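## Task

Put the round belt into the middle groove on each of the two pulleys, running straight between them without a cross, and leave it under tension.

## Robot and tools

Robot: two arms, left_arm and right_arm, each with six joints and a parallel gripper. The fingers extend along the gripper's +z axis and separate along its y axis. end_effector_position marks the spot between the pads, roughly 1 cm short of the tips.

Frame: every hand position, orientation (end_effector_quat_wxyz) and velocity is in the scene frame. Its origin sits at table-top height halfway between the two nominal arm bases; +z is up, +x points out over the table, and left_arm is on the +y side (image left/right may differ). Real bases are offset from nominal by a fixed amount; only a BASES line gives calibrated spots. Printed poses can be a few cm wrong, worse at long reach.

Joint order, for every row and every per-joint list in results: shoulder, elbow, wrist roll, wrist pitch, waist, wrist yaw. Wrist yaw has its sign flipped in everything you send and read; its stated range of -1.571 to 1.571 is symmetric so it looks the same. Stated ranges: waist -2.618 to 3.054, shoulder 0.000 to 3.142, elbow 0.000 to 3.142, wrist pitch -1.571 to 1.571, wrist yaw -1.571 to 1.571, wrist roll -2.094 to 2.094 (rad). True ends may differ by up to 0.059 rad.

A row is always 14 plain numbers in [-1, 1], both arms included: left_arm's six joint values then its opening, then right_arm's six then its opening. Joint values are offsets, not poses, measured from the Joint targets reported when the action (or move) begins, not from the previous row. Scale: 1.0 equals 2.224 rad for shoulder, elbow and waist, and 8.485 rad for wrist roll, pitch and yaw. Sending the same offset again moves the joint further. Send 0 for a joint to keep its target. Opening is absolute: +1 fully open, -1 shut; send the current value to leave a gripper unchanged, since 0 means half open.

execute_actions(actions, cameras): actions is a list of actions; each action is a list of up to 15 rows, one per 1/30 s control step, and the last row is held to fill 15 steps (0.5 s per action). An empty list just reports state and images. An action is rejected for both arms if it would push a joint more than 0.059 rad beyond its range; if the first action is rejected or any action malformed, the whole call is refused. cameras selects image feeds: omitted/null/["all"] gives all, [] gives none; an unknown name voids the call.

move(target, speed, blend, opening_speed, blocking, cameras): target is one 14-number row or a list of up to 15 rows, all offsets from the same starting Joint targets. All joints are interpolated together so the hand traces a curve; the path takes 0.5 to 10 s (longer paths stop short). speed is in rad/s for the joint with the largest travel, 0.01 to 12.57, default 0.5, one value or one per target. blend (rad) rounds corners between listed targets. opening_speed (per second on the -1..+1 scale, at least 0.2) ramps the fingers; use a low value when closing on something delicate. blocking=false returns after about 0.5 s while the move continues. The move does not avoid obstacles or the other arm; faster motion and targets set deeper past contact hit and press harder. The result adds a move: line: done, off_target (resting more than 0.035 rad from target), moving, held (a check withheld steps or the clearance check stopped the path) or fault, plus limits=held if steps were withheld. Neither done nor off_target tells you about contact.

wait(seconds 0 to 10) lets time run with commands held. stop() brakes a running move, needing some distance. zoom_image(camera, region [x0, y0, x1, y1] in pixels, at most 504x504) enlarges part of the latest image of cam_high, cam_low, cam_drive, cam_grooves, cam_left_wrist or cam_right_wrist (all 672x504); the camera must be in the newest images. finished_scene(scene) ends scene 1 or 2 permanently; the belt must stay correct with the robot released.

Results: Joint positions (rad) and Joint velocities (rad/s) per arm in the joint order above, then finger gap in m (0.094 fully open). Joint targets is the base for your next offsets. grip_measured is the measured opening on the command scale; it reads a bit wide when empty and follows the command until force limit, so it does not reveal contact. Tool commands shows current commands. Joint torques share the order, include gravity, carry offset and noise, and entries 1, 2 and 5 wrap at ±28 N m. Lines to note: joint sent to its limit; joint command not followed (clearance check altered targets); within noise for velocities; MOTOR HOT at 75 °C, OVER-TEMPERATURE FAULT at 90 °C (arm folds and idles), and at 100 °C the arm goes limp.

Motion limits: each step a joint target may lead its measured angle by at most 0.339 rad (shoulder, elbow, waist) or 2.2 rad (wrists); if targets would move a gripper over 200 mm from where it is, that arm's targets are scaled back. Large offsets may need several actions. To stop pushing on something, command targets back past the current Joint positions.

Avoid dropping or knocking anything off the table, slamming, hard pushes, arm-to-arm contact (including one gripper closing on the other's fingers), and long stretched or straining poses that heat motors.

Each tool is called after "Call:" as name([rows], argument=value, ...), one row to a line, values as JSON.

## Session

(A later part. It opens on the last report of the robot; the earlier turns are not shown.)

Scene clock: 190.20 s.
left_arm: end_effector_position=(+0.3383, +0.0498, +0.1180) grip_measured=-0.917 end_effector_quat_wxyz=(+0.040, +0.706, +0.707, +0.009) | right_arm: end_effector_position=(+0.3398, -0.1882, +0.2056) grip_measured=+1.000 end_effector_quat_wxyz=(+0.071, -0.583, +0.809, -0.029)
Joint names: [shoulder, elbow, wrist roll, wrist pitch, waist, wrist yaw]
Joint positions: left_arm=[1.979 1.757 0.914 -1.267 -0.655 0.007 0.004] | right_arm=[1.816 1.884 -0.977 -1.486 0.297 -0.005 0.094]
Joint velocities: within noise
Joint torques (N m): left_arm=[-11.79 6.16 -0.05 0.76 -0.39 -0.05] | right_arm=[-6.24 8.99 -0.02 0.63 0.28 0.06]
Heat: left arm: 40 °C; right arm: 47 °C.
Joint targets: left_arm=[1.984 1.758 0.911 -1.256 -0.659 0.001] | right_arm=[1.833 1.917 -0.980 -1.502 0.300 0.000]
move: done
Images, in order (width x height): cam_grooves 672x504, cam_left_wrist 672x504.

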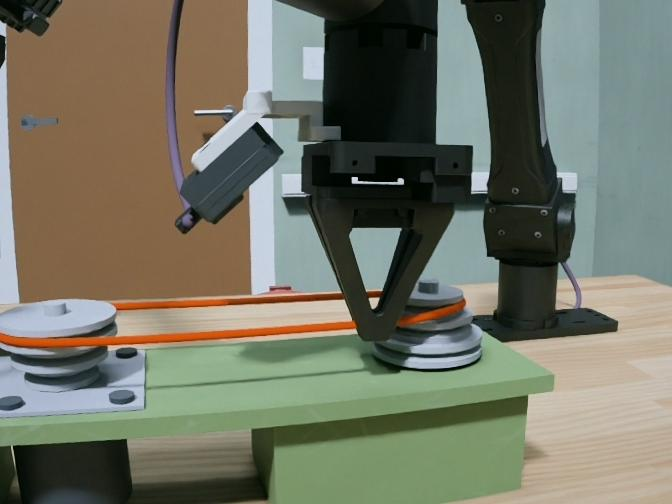

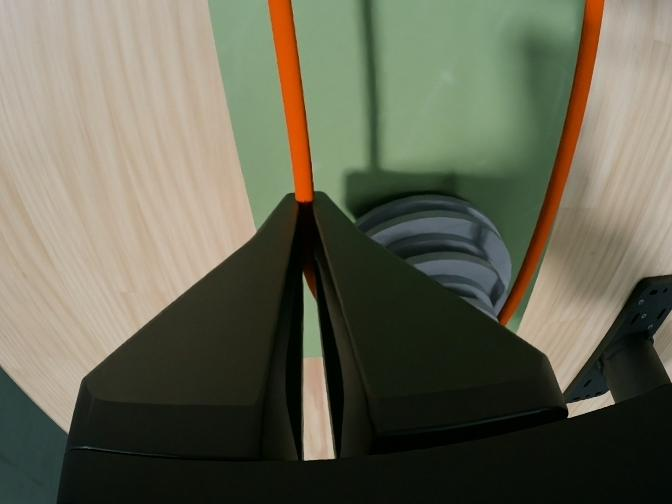

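Call:
move(target=[-0.0382,0.0256,0.005,-0.0189,0.0189,0,-1.0,0,0,0,0,0,0,1], speed=0.2, cameras=["cam_grooves","cam_left_wrist","cam_drive"])

Scene clock: 200.53 s.
left_arm: end_effector_position=(+0.3256, +0.0718, +0.1373) grip_measured=-0.918 end_effector_quat_wxyz=(+0.013, +0.707, +0.707, +0.003) | right_arm: end_effector_position=(+0.3398, -0.1882, +0.2056) grip_measured=+1.000 end_effector_quat_wxyz=(+0.071, -0.583, +0.809, -0.029)
Joint names: [shoulder, elbow, wrist roll, wrist pitch, waist, wrist yaw]
Joint positions: left_arm=[1.944 1.788 0.943 -1.388 -0.627 0.003 0.004] | right_arm=[1.816 1.884 -0.977 -1.486 0.297 -0.005 0.094]
Joint velocities: within noise
Joint torques (N m): left_arm=[-16.25 8.25 0.1 0.19 0.81 -0.01] | right_arm=[-6.24 8.94 -0.01 0.64 0.29 0.07]
Heat: left arm: 41 °C; right arm: 46 °C.
Joint targets: left_arm=[1.899 1.815 0.954 -1.417 -0.617 0.000] | right_arm=[1.833 1.917 -0.980 -1.502 0.300 0.000]
move: off_target (left_arm); left_arm: the shoulder is farthest, 0.045 rad from its target
Images, in order (width x height): cam_drive 672x504, cam_grooves 672x504, cam_left_wrist 672x504.

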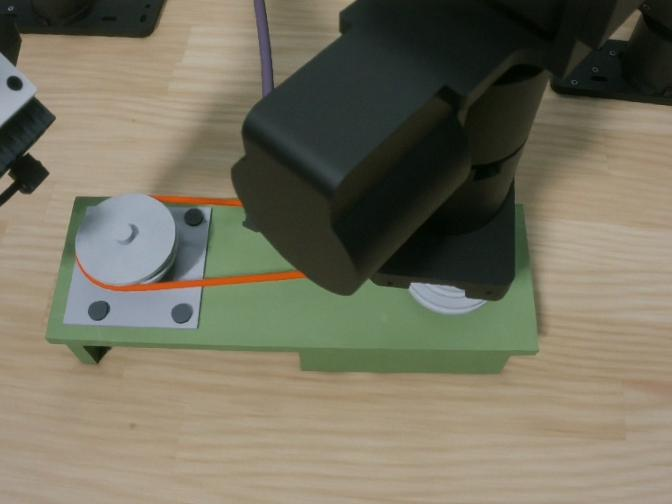

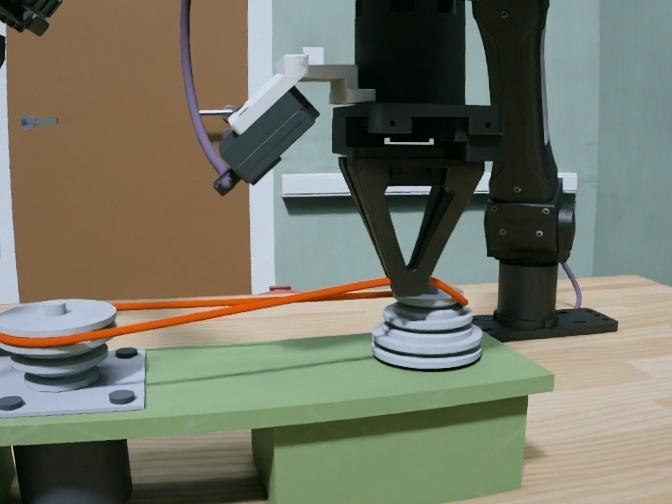

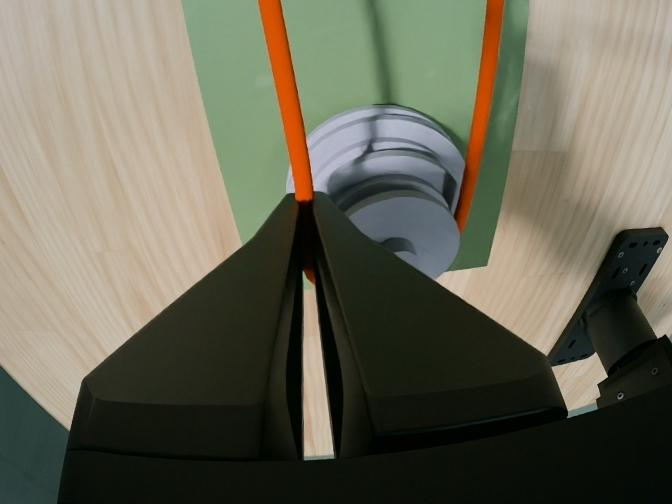

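Call:
move(target=[-0.0531,-0.0135,0.0083,-0.0103,0.0319,0,-1.0,0,0,0,0,0,0,1], speed=0.2, cameras=["cam_grooves","cam_left_wrist","cam_drive"])

Scene clock: 210.80 s.
left_arm: end_effector_position=(+0.3199, +0.0990, +0.1840) grip_measured=-0.919 end_effector_quat_wxyz=(+0.055, +0.708, +0.704, +0.001) | right_arm: end_effector_position=(+0.3398, -0.1882, +0.2056) grip_measured=+1.000 end_effector_quat_wxyz=(+0.071, -0.583, +0.809, -0.029)
Joint names: [shoulder, elbow, wrist roll, wrist pitch, waist, wrist yaw]
Joint positions: left_arm=[1.806 1.788 1.012 -1.445 -0.562 -0.021 0.004] | right_arm=[1.816 1.884 -0.977 -1.486 0.297 -0.005 0.094]
Joint velocities: within noise
Joint torques (N m): left_arm=[-12.83 5.78 0.07 0.03 1.37 0.21] | right_arm=[-6.24 8.95 -0.01 0.64 0.27 0.06]
Heat: left arm: 41 °C; right arm: 46 °C.
Joint targets: left_arm=[1.781 1.785 1.024 -1.504 -0.546 0.001] | right_arm=[1.833 1.917 -0.980 -1.502 0.300 0.000]
move: off_target (left_arm); left_arm: the wrist pitch is farthest, 0.059 rad from its target
Images, in order (width x height): cam_drive 672x504, cam_grooves 672x504, cam_left_wrist 672x504.

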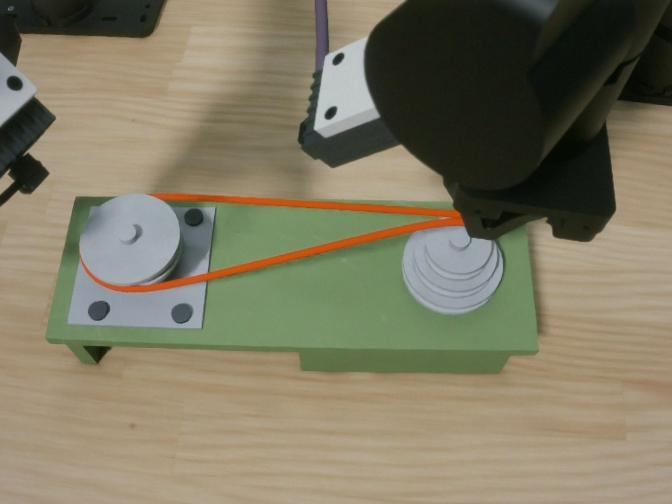

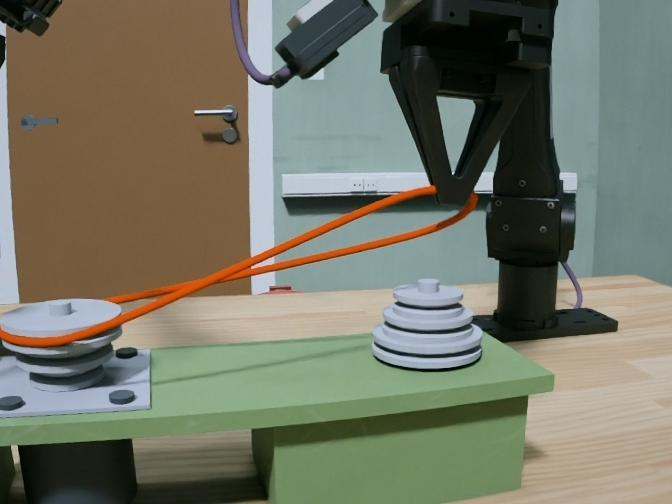

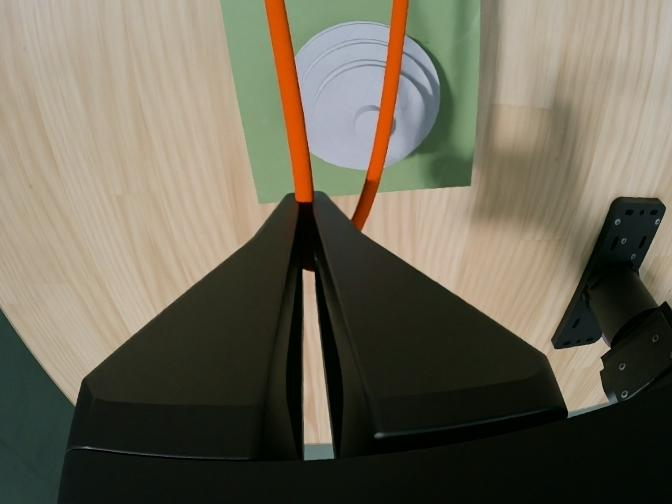

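Call:
move(target=[0.0234,0.0108,0.042,0.0061,-0.0414,0,-1.0,0,0,0,0,0,0,1], speed=0.25, cameras=["cam_grooves","cam_right_wrist","cam_drive"])

Call:
zoom_image(camera="cam_drive", region=[40, 160, 290, 350])

Call:
zoom_image(camera="cam_grooves", region=[0, 250, 200, 430])

Scene clock: 233.83 s.
left_arm: end_effector_position=(+0.3081, +0.0792, +0.1828) grip_measured=-0.919 end_effector_quat_wxyz=(+0.051, +0.842, +0.537, +0.016) | right_arm: end_effector_position=(+0.3398, -0.1882, +0.2056) grip_measured=+1.000 end_effector_quat_wxyz=(+0.071, -0.583, +0.809, -0.029)
Joint names: [shoulder, elbow, wrist roll, wrist pitch, waist, wrist yaw]
Joint positions: left_arm=[1.812 1.791 1.37 -1.443 -0.634 -0.007 0.004] | right_arm=[1.816 1.884 -0.977 -1.486 0.297 -0.005 0.094]
Joint velocities: within noise
Joint torques (N m): left_arm=[-8.38 7.5 0.14 0.61 -0.35 0.09] | right_arm=[-6.28 8.99 -0.01 0.64 0.28 0.06]
Heat: left arm: 41 °C; right arm: 46 °C.
Joint targets: left_arm=[1.833 1.809 1.380 -1.452 -0.638 0.000] | right_arm=[1.833 1.917 -0.980 -1.502 0.300 0.000]
move: done
Images, in order (width x height): cam_drive 672x504, cam_grooves 672x504, cam_right_wrist 672x504.

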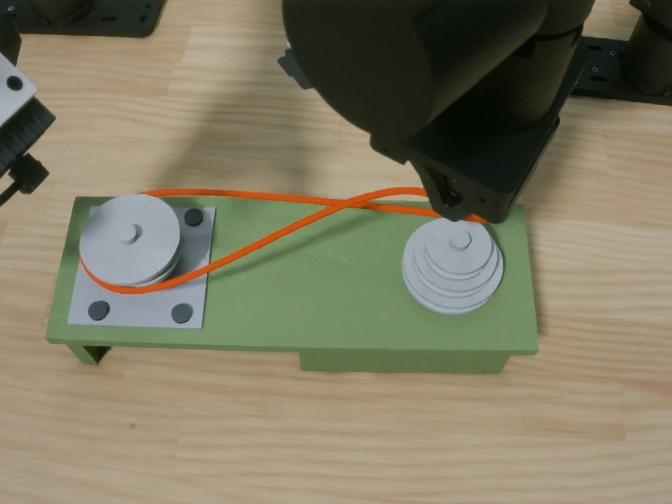

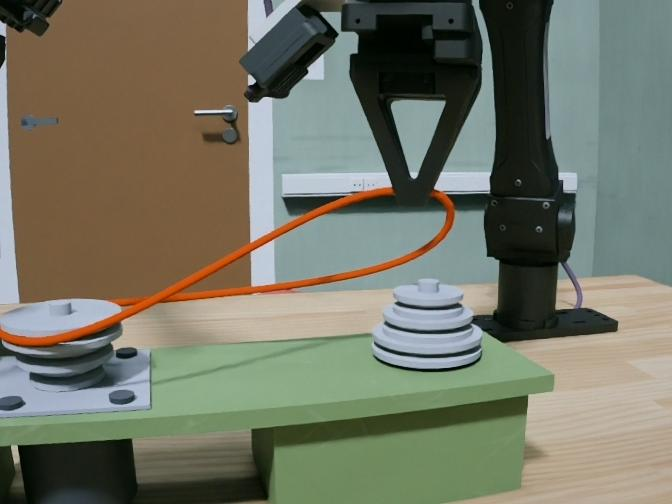

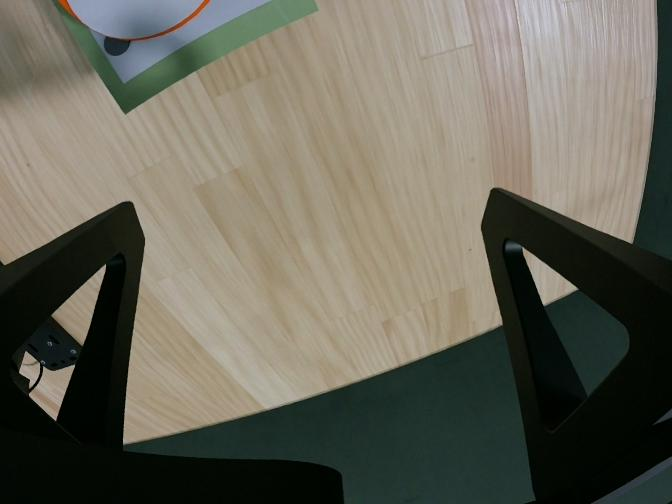

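Scaled by 2.016 from the camera's 672x504 image, which has a finer 960x720 frame.

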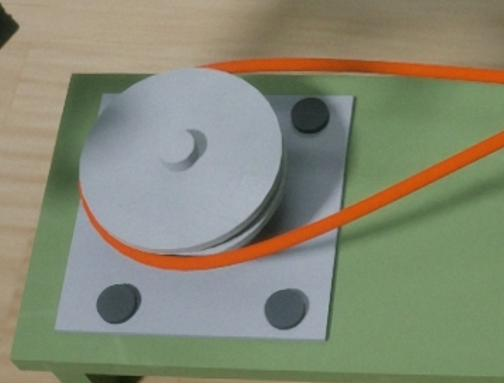

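Scaled by 2.520 from the camera's 672x504 image, which has a finer 960x720 frame.

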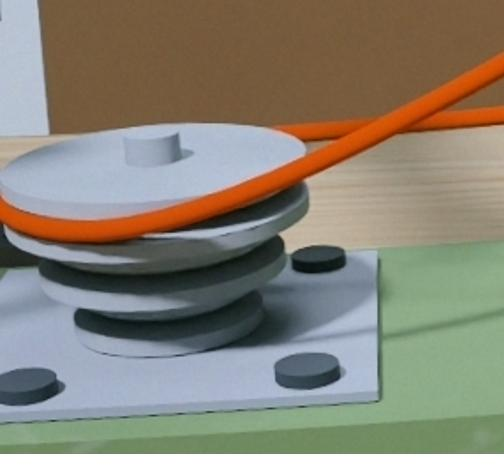

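Call:
move(target=[-0.0324,-0.1583,0,0.0361,-0.009,0,-1.0,0,0,0,0,0,0,1], speed=0.3, cameras=["cam_grooves","cam_left_wrist","cam_drive"])

Scene clock: 254.03 s.
left_arm: end_effector_position=(+0.3061, +0.0748, +0.1315) grip_measured=-0.919 end_effector_quat_wxyz=(+0.074, +0.845, +0.529, +0.029) | right_arm: end_effector_position=(+0.3398, -0.1882, +0.2056) grip_measured=+1.000 end_effector_quat_wxyz=(+0.071, -0.583, +0.809, -0.029)
Joint names: [shoulder, elbow, wrist roll, wrist pitch, waist, wrist yaw]
Joint positions: left_arm=[1.742 1.494 1.371 -1.163 -0.651 0.001 0.004] | right_arm=[1.816 1.884 -0.977 -1.486 0.297 -0.005 0.094]
Joint velocities: within noise
Joint torques (N m): left_arm=[-8.08 3.38 0.07 1.03 -0.59 -0.02] | right_arm=[-6.24 8.99 -0.02 0.64 0.24 0.06]
Heat: left arm: 40 °C; right arm: 46 °C.
Joint targets: left_arm=[1.761 1.457 1.380 -1.146 -0.658 0.000] | right_arm=[1.833 1.917 -0.980 -1.502 0.300 0.000]
move: off_target (left_arm); left_arm: the elbow is farthest, 0.037 rad from its target
Images, in order (width x height): cam_drive 672x504, cam_grooves 672x504, cam_left_wrist 672x504.

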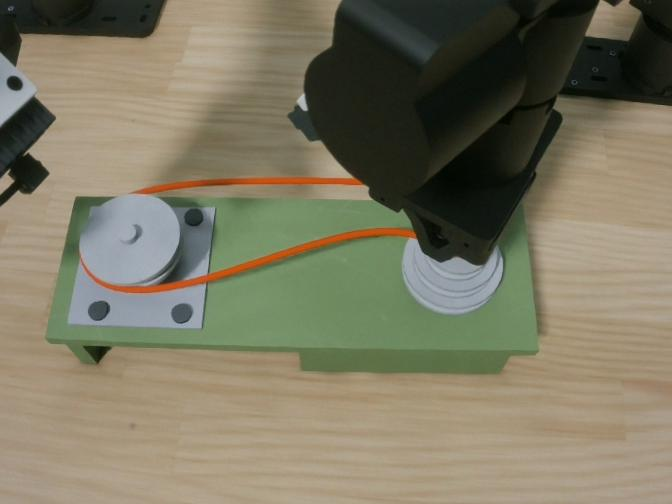

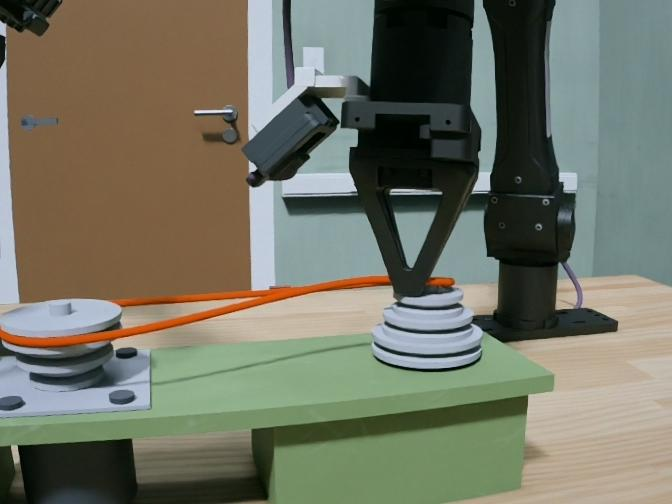

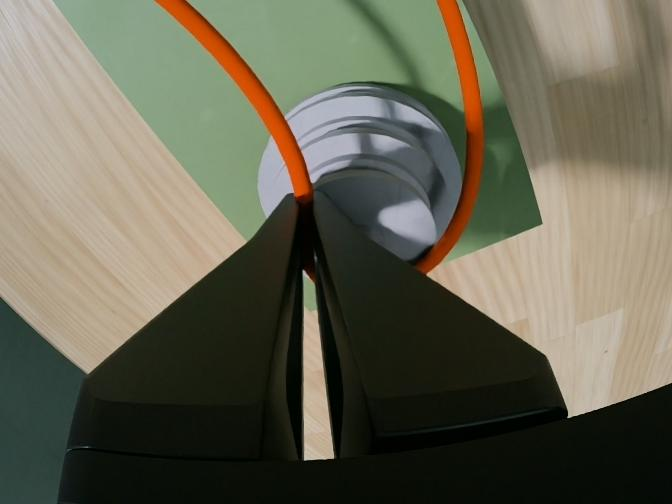

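Call:
move(target=[0,0,0,0,0,0,-0.3,0,0,0,0,0,0,1], opening_speed=0.4, cameras=["cam_grooves","cam_left_wrist","cam_drive"])

Scene clock: 259.53 s.
left_arm: end_effector_position=(+0.3165, +0.0691, +0.1340) grip_measured=-0.302 end_effector_quat_wxyz=(+0.095, +0.844, +0.526, +0.042) | right_arm: end_effector_position=(+0.3398, -0.1882, +0.2056) grip_measured=+1.000 end_effector_quat_wxyz=(+0.071, -0.583, +0.809, -0.029)
Joint names: [shoulder, elbow, wrist roll, wrist pitch, waist, wrist yaw]
Joint positions: left_arm=[1.741 1.494 1.376 -1.115 -0.652 0.012 0.033] | right_arm=[1.816 1.884 -0.977 -1.486 0.297 -0.005 0.094]
Joint velocities: within noise
Joint torques (N m): left_arm=[-8.05 3.47 0.03 0.58 -0.57 -0.09] | right_arm=[-6.24 8.99 -0.01 0.64 0.27 0.07]
Heat: left arm: 40 °C; right arm: 46 °C.
Joint targets: left_arm=[1.761 1.457 1.380 -1.146 -0.658 0.001] | right_arm=[1.833 1.917 -0.980 -1.502 0.300 0.000]
move: off_target (left_arm); left_arm: the elbow is farthest, 0.037 rad from its target
Images, in order (width x height): cam_drive 672x504, cam_grooves 672x504, cam_left_wrist 672x504.

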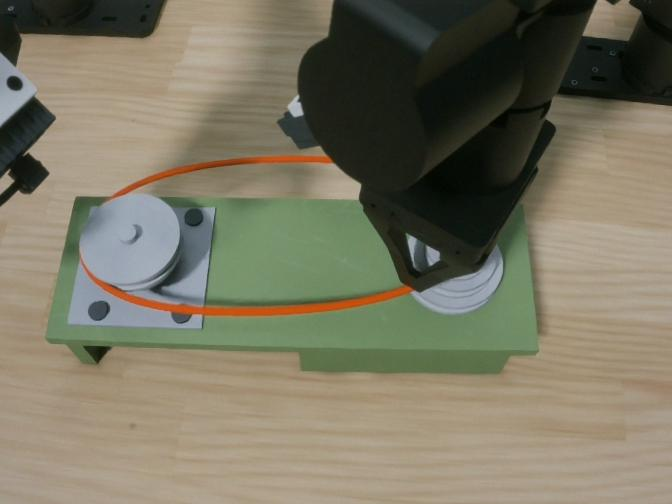

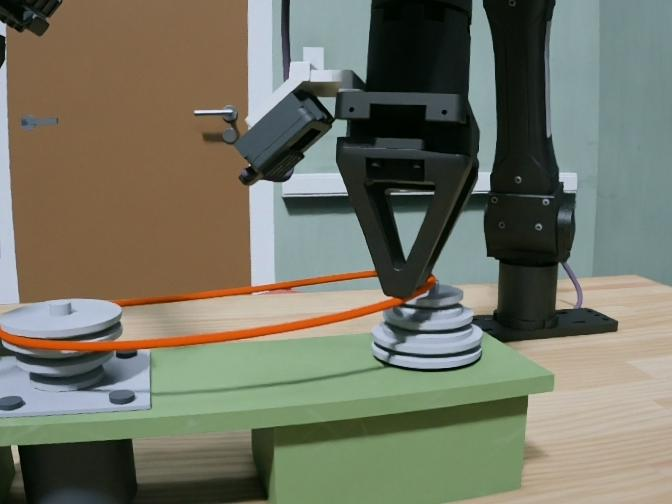

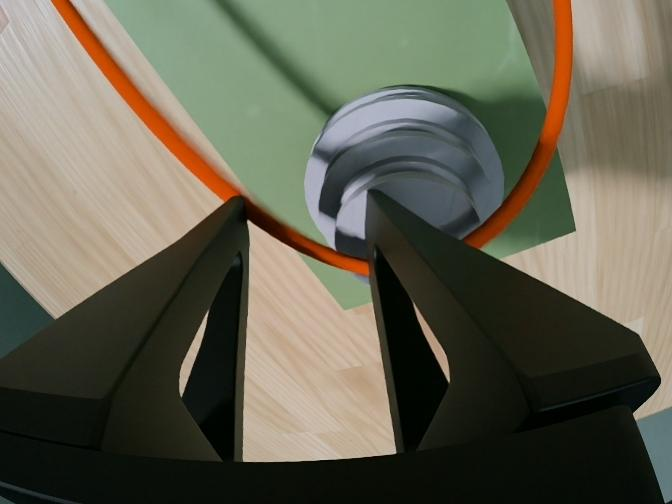

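Call:
move([
  [-0.11,0,0,0,0,0,-0.3,0,0,0,0,0,0,0],
  [-0.13,0.05,0,0,0.22,0,-0.3,0.1219,0.0688,-0.0045,0.0077,0.1138,0,0],
], speed=0.4, cameras=["cam_grooves","cam_right_wrist","cam_drive"])

Scene clock: 269.87 s.
left_arm: end_effector_position=(+0.3781, +0.2315, +0.2374) grip_measured=-0.301 end_effector_quat_wxyz=(+0.202, +0.676, +0.693, +0.145) | right_arm: end_effector_position=(+0.3487, -0.0758, +0.1481) grip_measured=+0.002 end_effector_quat_wxyz=(-0.033, +0.697, -0.716, +0.011)
Joint names: [shoulder, elbow, wrist roll, wrist pitch, waist, wrist yaw]
Joint positions: left_arm=[1.495 1.549 1.377 -1.123 -0.17 0.009 0.033] | right_arm=[2.085 2.035 -1.013 -1.45 0.554 -0.005 0.047]
Joint velocities: within noise
Joint torques (N m): left_arm=[-9.58 8.02 0.02 1.26 0.1 -0.07] | right_arm=[-7.97 9.31 -0.02 0.78 -0.16 0.06]
Heat: left arm: 39 °C; right arm: 45 °C.
Joint targets: left_arm=[1.472 1.568 1.380 -1.146 -0.169 0.001] | right_arm=[2.104 2.069 -1.018 -1.437 0.553 0.000]
move: done
Images, in order (width x height): cam_drive 672x504, cam_grooves 672x504, cam_right_wrist 672x504.

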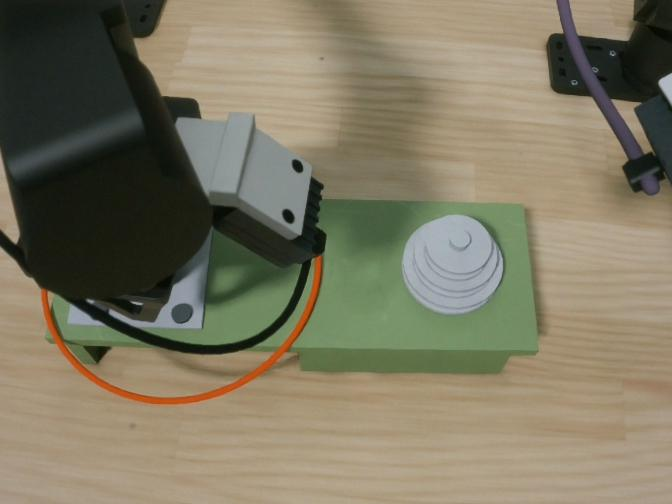

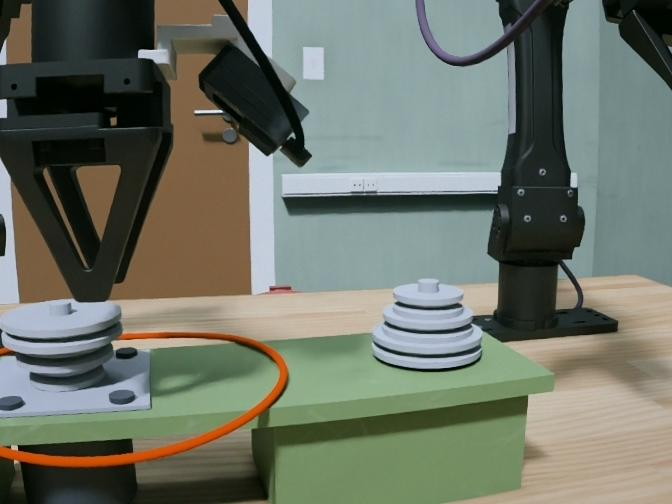

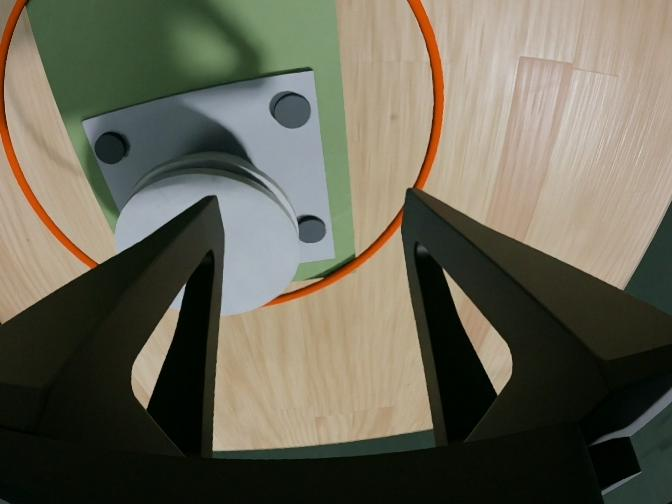

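Call:
zoom_image(camera="cam_grooves", region=[0, 270, 300, 490])

Call:
zoom_image(camera="cam_low", region=[230, 200, 410, 300])

Call:
zoom_image(camera="cam_right_wrist", region=[0, 0, 480, 340])

Scaled by 1.680 from the camera's 672x504 image, which has a finer 960x720 frame.

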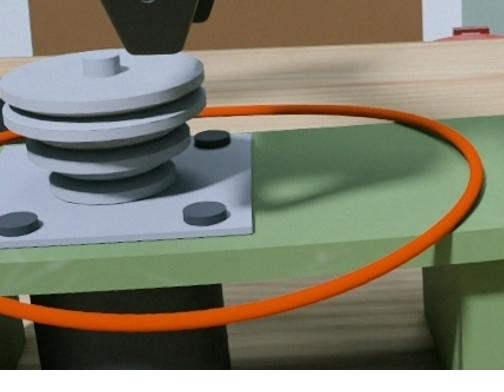

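This scene's latest camera images include none from cam_low. They are from: cam_drive, cam_grooves, cam_right_wrist. cam_low's image comes with the result of a call that names it in "cameras".

Scaled by 1.050 from the camera's 672x504 image, which has a finer 960x720 frame.

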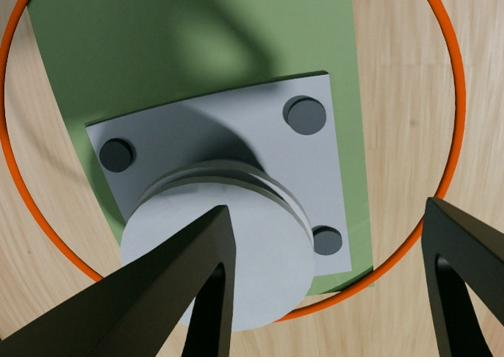

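Call:
move(target=[0,0,0,0,0,0,-0.3,0.0746,0.0665,-0.0086,0.0051,-0.0333,0,0], speed=0.3, cameras=["cam_grooves","cam_right_wrist","cam_drive","cam_low"])

Call:
zoom_image(camera="cam_low", region=[230, 180, 410, 300])

Scene clock: 304.60 s.
left_arm: end_effector_position=(+0.3781, +0.2315, +0.2374) grip_measured=-0.301 end_effector_quat_wxyz=(+0.202, +0.676, +0.693, +0.145) | right_arm: end_effector_position=(+0.4029, -0.0839, +0.1215) grip_measured=+0.002 end_effector_quat_wxyz=(-0.047, +0.696, -0.716, +0.018)
Joint names: [shoulder, elbow, wrist roll, wrist pitch, waist, wrist yaw]
Joint positions: left_arm=[1.495 1.549 1.377 -1.123 -0.17 0.009 0.033] | right_arm=[2.249 2.185 -1.086 -1.406 0.479 -0.005 0.047]
Joint velocities: within noise
Joint torques (N m): left_arm=[-9.57 8.05 0.01 1.27 0.08 -0.07] | right_arm=[-9.1 9.1 -0.05 0.82 -0.03 0.06]
Heat: left arm: 38 °C; right arm: 46 °C.
Joint targets: left_arm=[1.472 1.568 1.380 -1.146 -0.169 0.001] | right_arm=[2.270 2.217 -1.092 -1.394 0.479 0.000]
move: done
Images, in order (width x height): cam_low 672x504, cam_drive 672x504, cam_grooves 672x504, cam_right_wrist 672x504.

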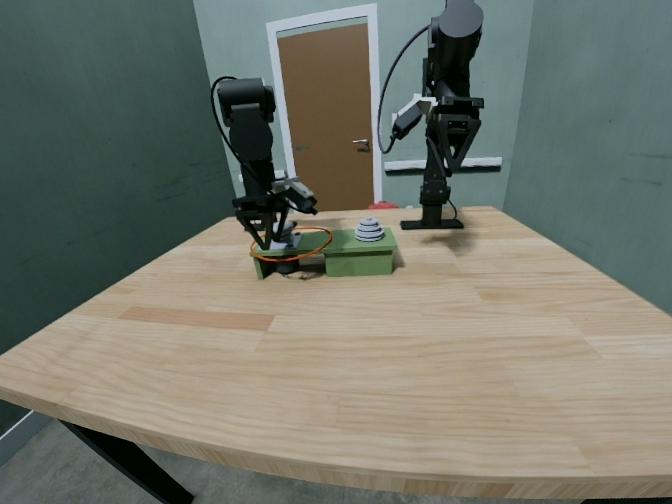

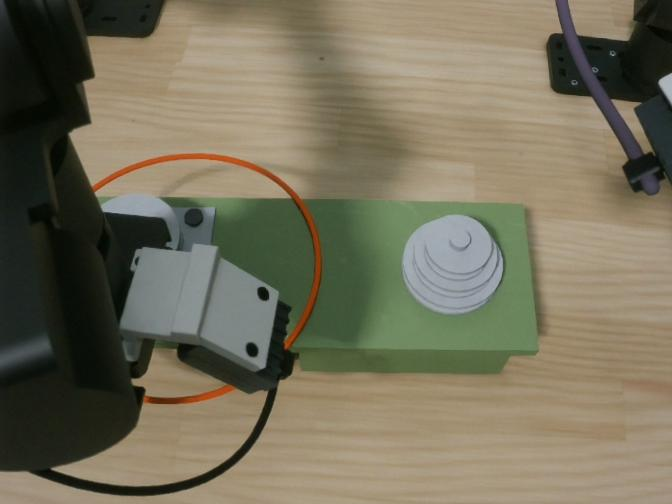

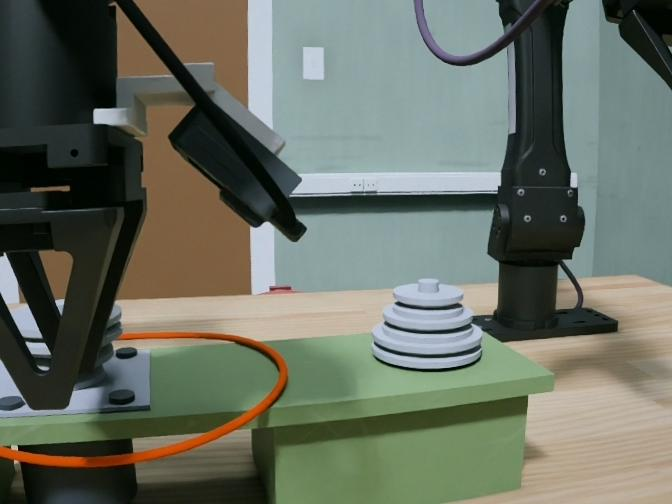

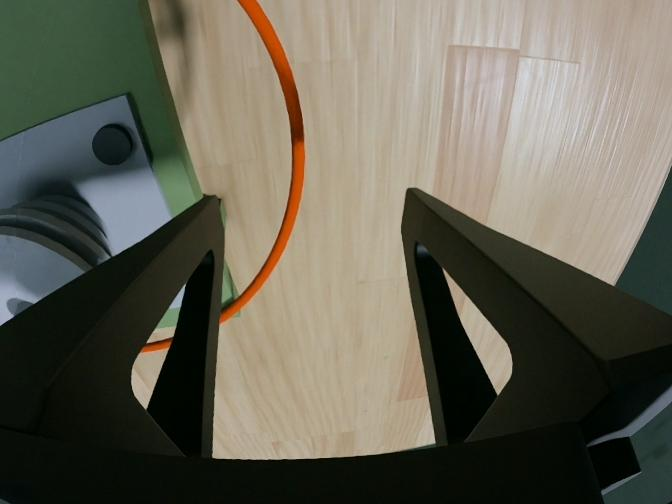

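Scaled by 2.800 from the camera's 672x504 image, which has a finer 960x720 frame.

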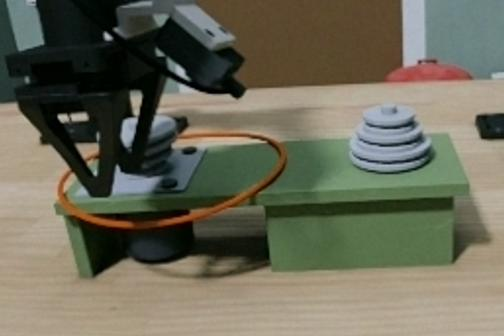

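Call:
move(target=[0,0,0,0,0,0,-0.3,-0.0099,-0.0967,0,0.0165,0,0,0], speed=0.3, cameras=["cam_grooves","cam_right_wrist","cam_low"])

Call:
zoom_image(camera="cam_low", region=[230, 180, 410, 300])

Scene clock: 317.37 s.
left_arm: end_effector_position=(+0.3781, +0.2315, +0.2374) grip_measured=-0.301 end_effector_quat_wxyz=(+0.202, +0.676, +0.693, +0.145) | right_arm: end_effector_position=(+0.4004, -0.0851, +0.0794) grip_measured=+0.002 end_effector_quat_wxyz=(-0.034, +0.697, -0.716, +0.014)
Joint names: [shoulder, elbow, wrist roll, wrist pitch, waist, wrist yaw]
Joint positions: left_arm=[1.495 1.549 1.377 -1.123 -0.17 0.009 0.033] | right_arm=[2.249 2.02 -1.087 -1.268 0.479 -0.005 0.047]
Joint velocities: within noise
Joint torques (N m): left_arm=[-9.58 8.05 0.01 1.28 0.08 -0.07] | right_arm=[-10.71 4.77 -0.02 0.76 -0.06 0.06]
Heat: left arm: 38 °C; right arm: 47 °C.
Joint targets: left_arm=[1.472 1.568 1.380 -1.146 -0.169 0.001] | right_arm=[2.248 2.002 -1.091 -1.254 0.479 0.000]
move: done
Images, in order (width x height): cam_low 672x504, cam_grooves 672x504, cam_right_wrist 672x504.

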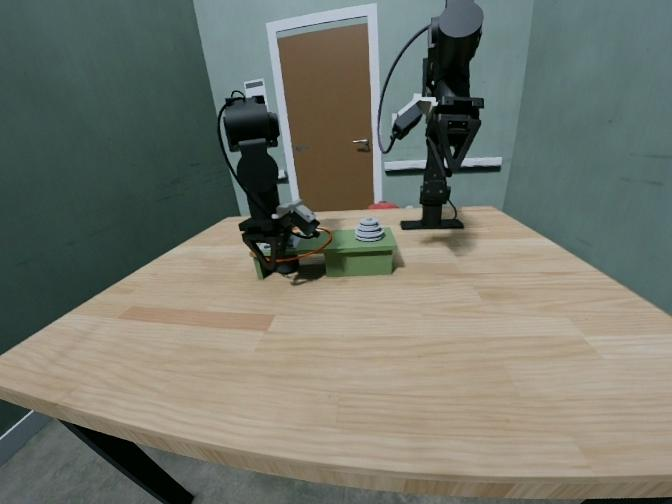

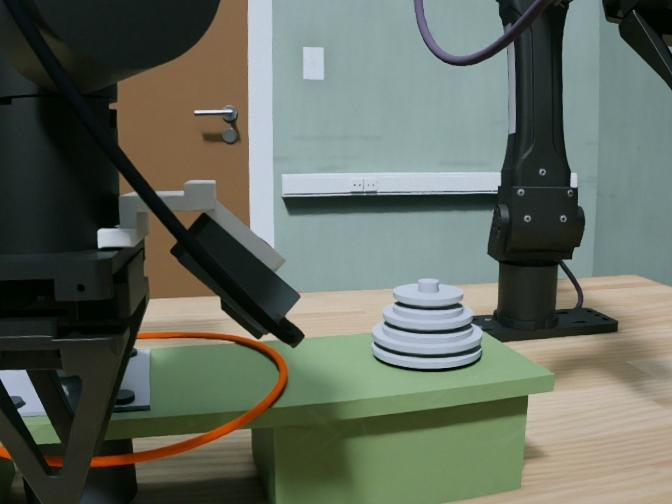

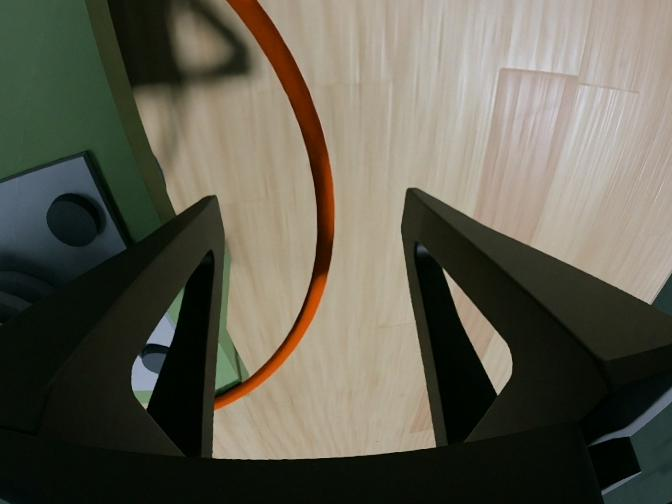

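Scaled by 2.800 from the camera's 672x504 image, which has a finer 960x720 frame.

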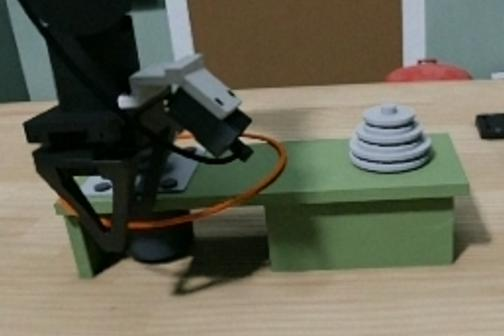

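Call:
move([
  [0,0,0,0,0,0,-0.3,-0.0135,0,0,0.0,0,0,0],
  [0,0,0,0,0,0,-0.3,-0.0135,0,0,0.0,0,0,-1],
], speed=0.3, opening_speed=0.7, cameras=["cam_grooves","cam_right_wrist"])

Scene clock: 326.90 s.
left_arm: end_effector_position=(+0.3781, +0.2315, +0.2374) grip_measured=-0.301 end_effector_quat_wxyz=(+0.202, +0.676, +0.693, +0.145) | right_arm: end_effector_position=(+0.4010, -0.0849, +0.0794) grip_measured=-0.954 end_effector_quat_wxyz=(-0.036, +0.697, -0.716, +0.014)
Joint names: [shoulder, elbow, wrist roll, wrist pitch, waist, wrist yaw]
Joint positions: left_arm=[1.495 1.549 1.377 -1.123 -0.17 0.009 0.033] | right_arm=[2.249 2.02 -1.087 -1.266 0.479 -0.005 0.002]
Joint velocities: within noise
Joint torques (N m): left_arm=[-9.58 8.05 0.01 1.28 0.08 -0.07] | right_arm=[-13.01 4.77 0 0.78 -0.05 0.06]
Heat: left arm: 38 °C; right arm: 47 °C.
Joint targets: left_arm=[1.472 1.568 1.380 -1.146 -0.169 0.001] | right_arm=[2.218 2.002 -1.091 -1.254 0.479 0.000]
move: done
Images, in order (width x height): cam_grooves 672x504, cam_right_wrist 672x504.

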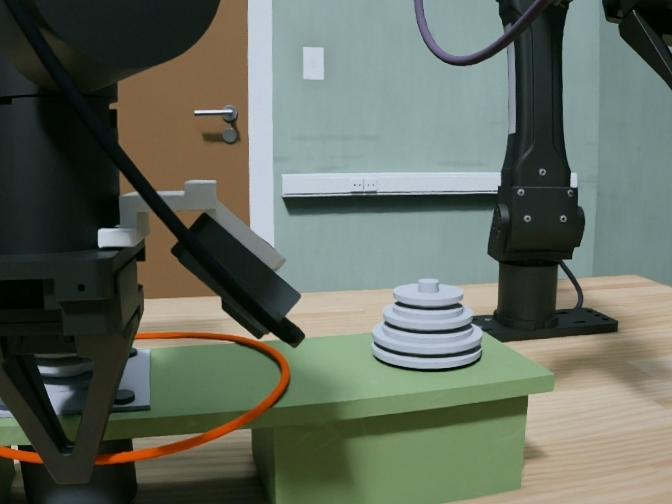

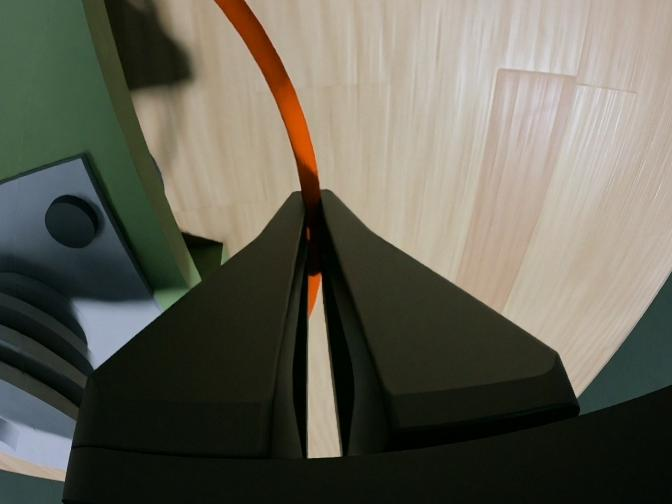

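Call:
move(target=[0,0,0,0,0,0,-0.3,-0.0112,0.0216,-0.001,-0.018,-0.004,0,-1], speed=0.25, cameras=["cam_grooves","cam_right_wrist","cam_drive","cam_low"])

Call:
zoom_image(camera="cam_low", region=[230, 180, 410, 300])

Call:
zoom_image(camera="cam_right_wrist", region=[0, 0, 340, 440])

Scene clock: 337.63 s.
left_arm: end_effector_position=(+0.3781, +0.2315, +0.2374) grip_measured=-0.301 end_effector_quat_wxyz=(+0.202, +0.676, +0.693, +0.145) | right_arm: end_effector_position=(+0.3756, -0.0997, +0.0870) grip_measured=-0.956 end_effector_quat_wxyz=(+0.012, +0.698, -0.716, -0.001)
Joint names: [shoulder, elbow, wrist roll, wrist pitch, waist, wrist yaw]
Joint positions: left_arm=[1.495 1.549 1.377 -1.123 -0.17 0.009 0.033] | right_arm=[2.229 2.02 -1.094 -1.386 0.474 -0.005 0.002]
Joint velocities: within noise
Joint torques (N m): left_arm=[-9.58 8.05 0.01 1.28 0.08 -0.07] | right_arm=[-13.08 8.84 -0.03 0.29 -0.42 0.05]
Heat: left arm: 38 °C; right arm: 49 °C.
Joint targets: left_arm=[1.472 1.568 1.380 -1.146 -0.169 0.001] | right_arm=[2.193 2.050 -1.100 -1.407 0.470 0.000]
move: off_target (right_arm); right_arm: the shoulder is farthest, 0.036 rad from its target
Images, in order (width x height): cam_low 672x504, cam_drive 672x504, cam_grooves 672x504, cam_right_wrist 672x504.

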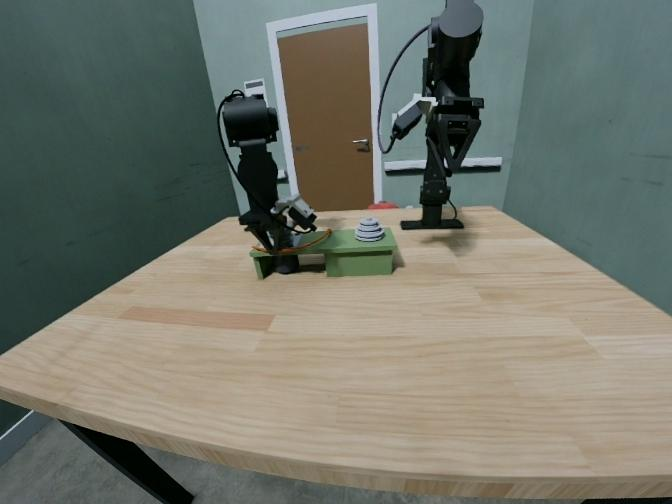

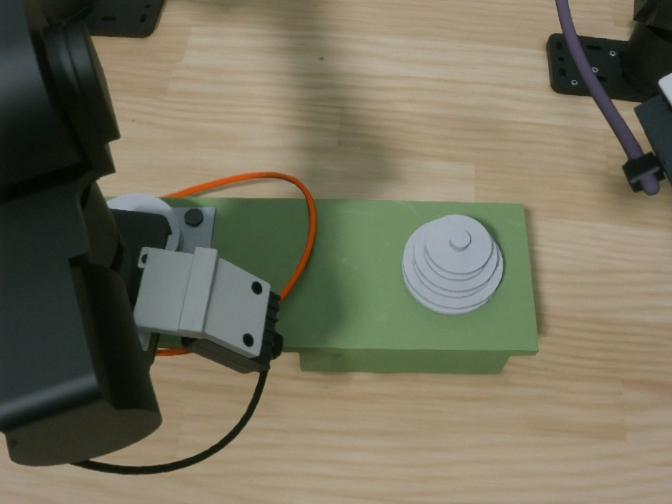

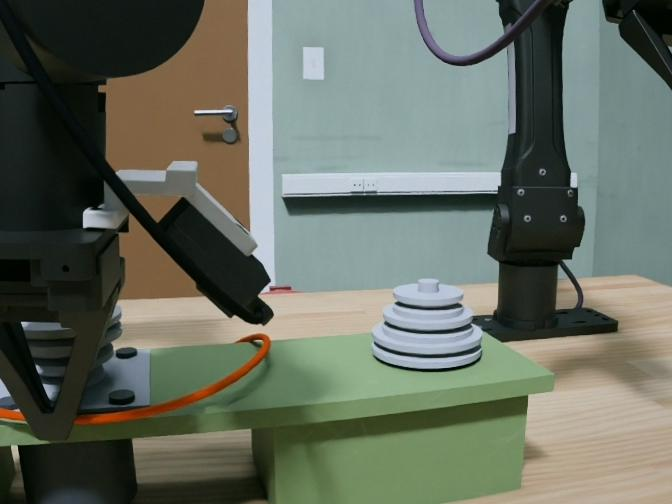

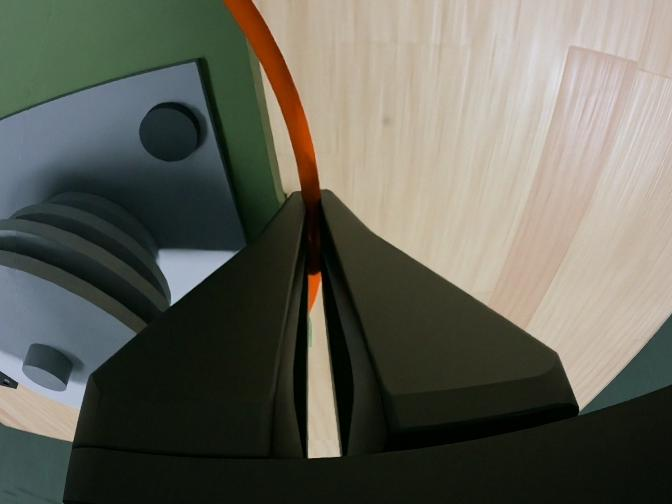

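Scaled by 2.800 from the camera's 672x504 image, which has a finer 960x720 frame.

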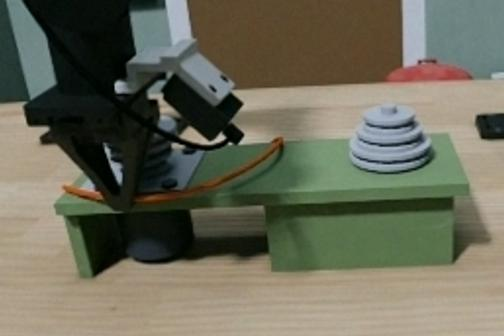

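Scaled by 1.145 from the camera's 672x504 image, which has a finer 960x720 frame.

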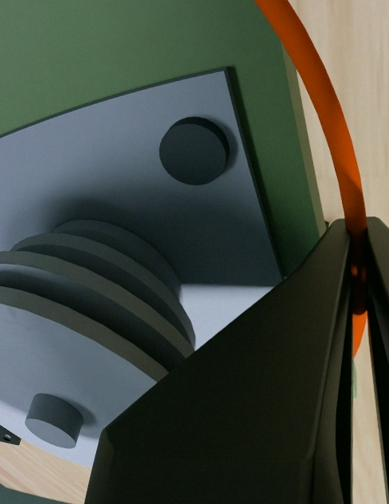

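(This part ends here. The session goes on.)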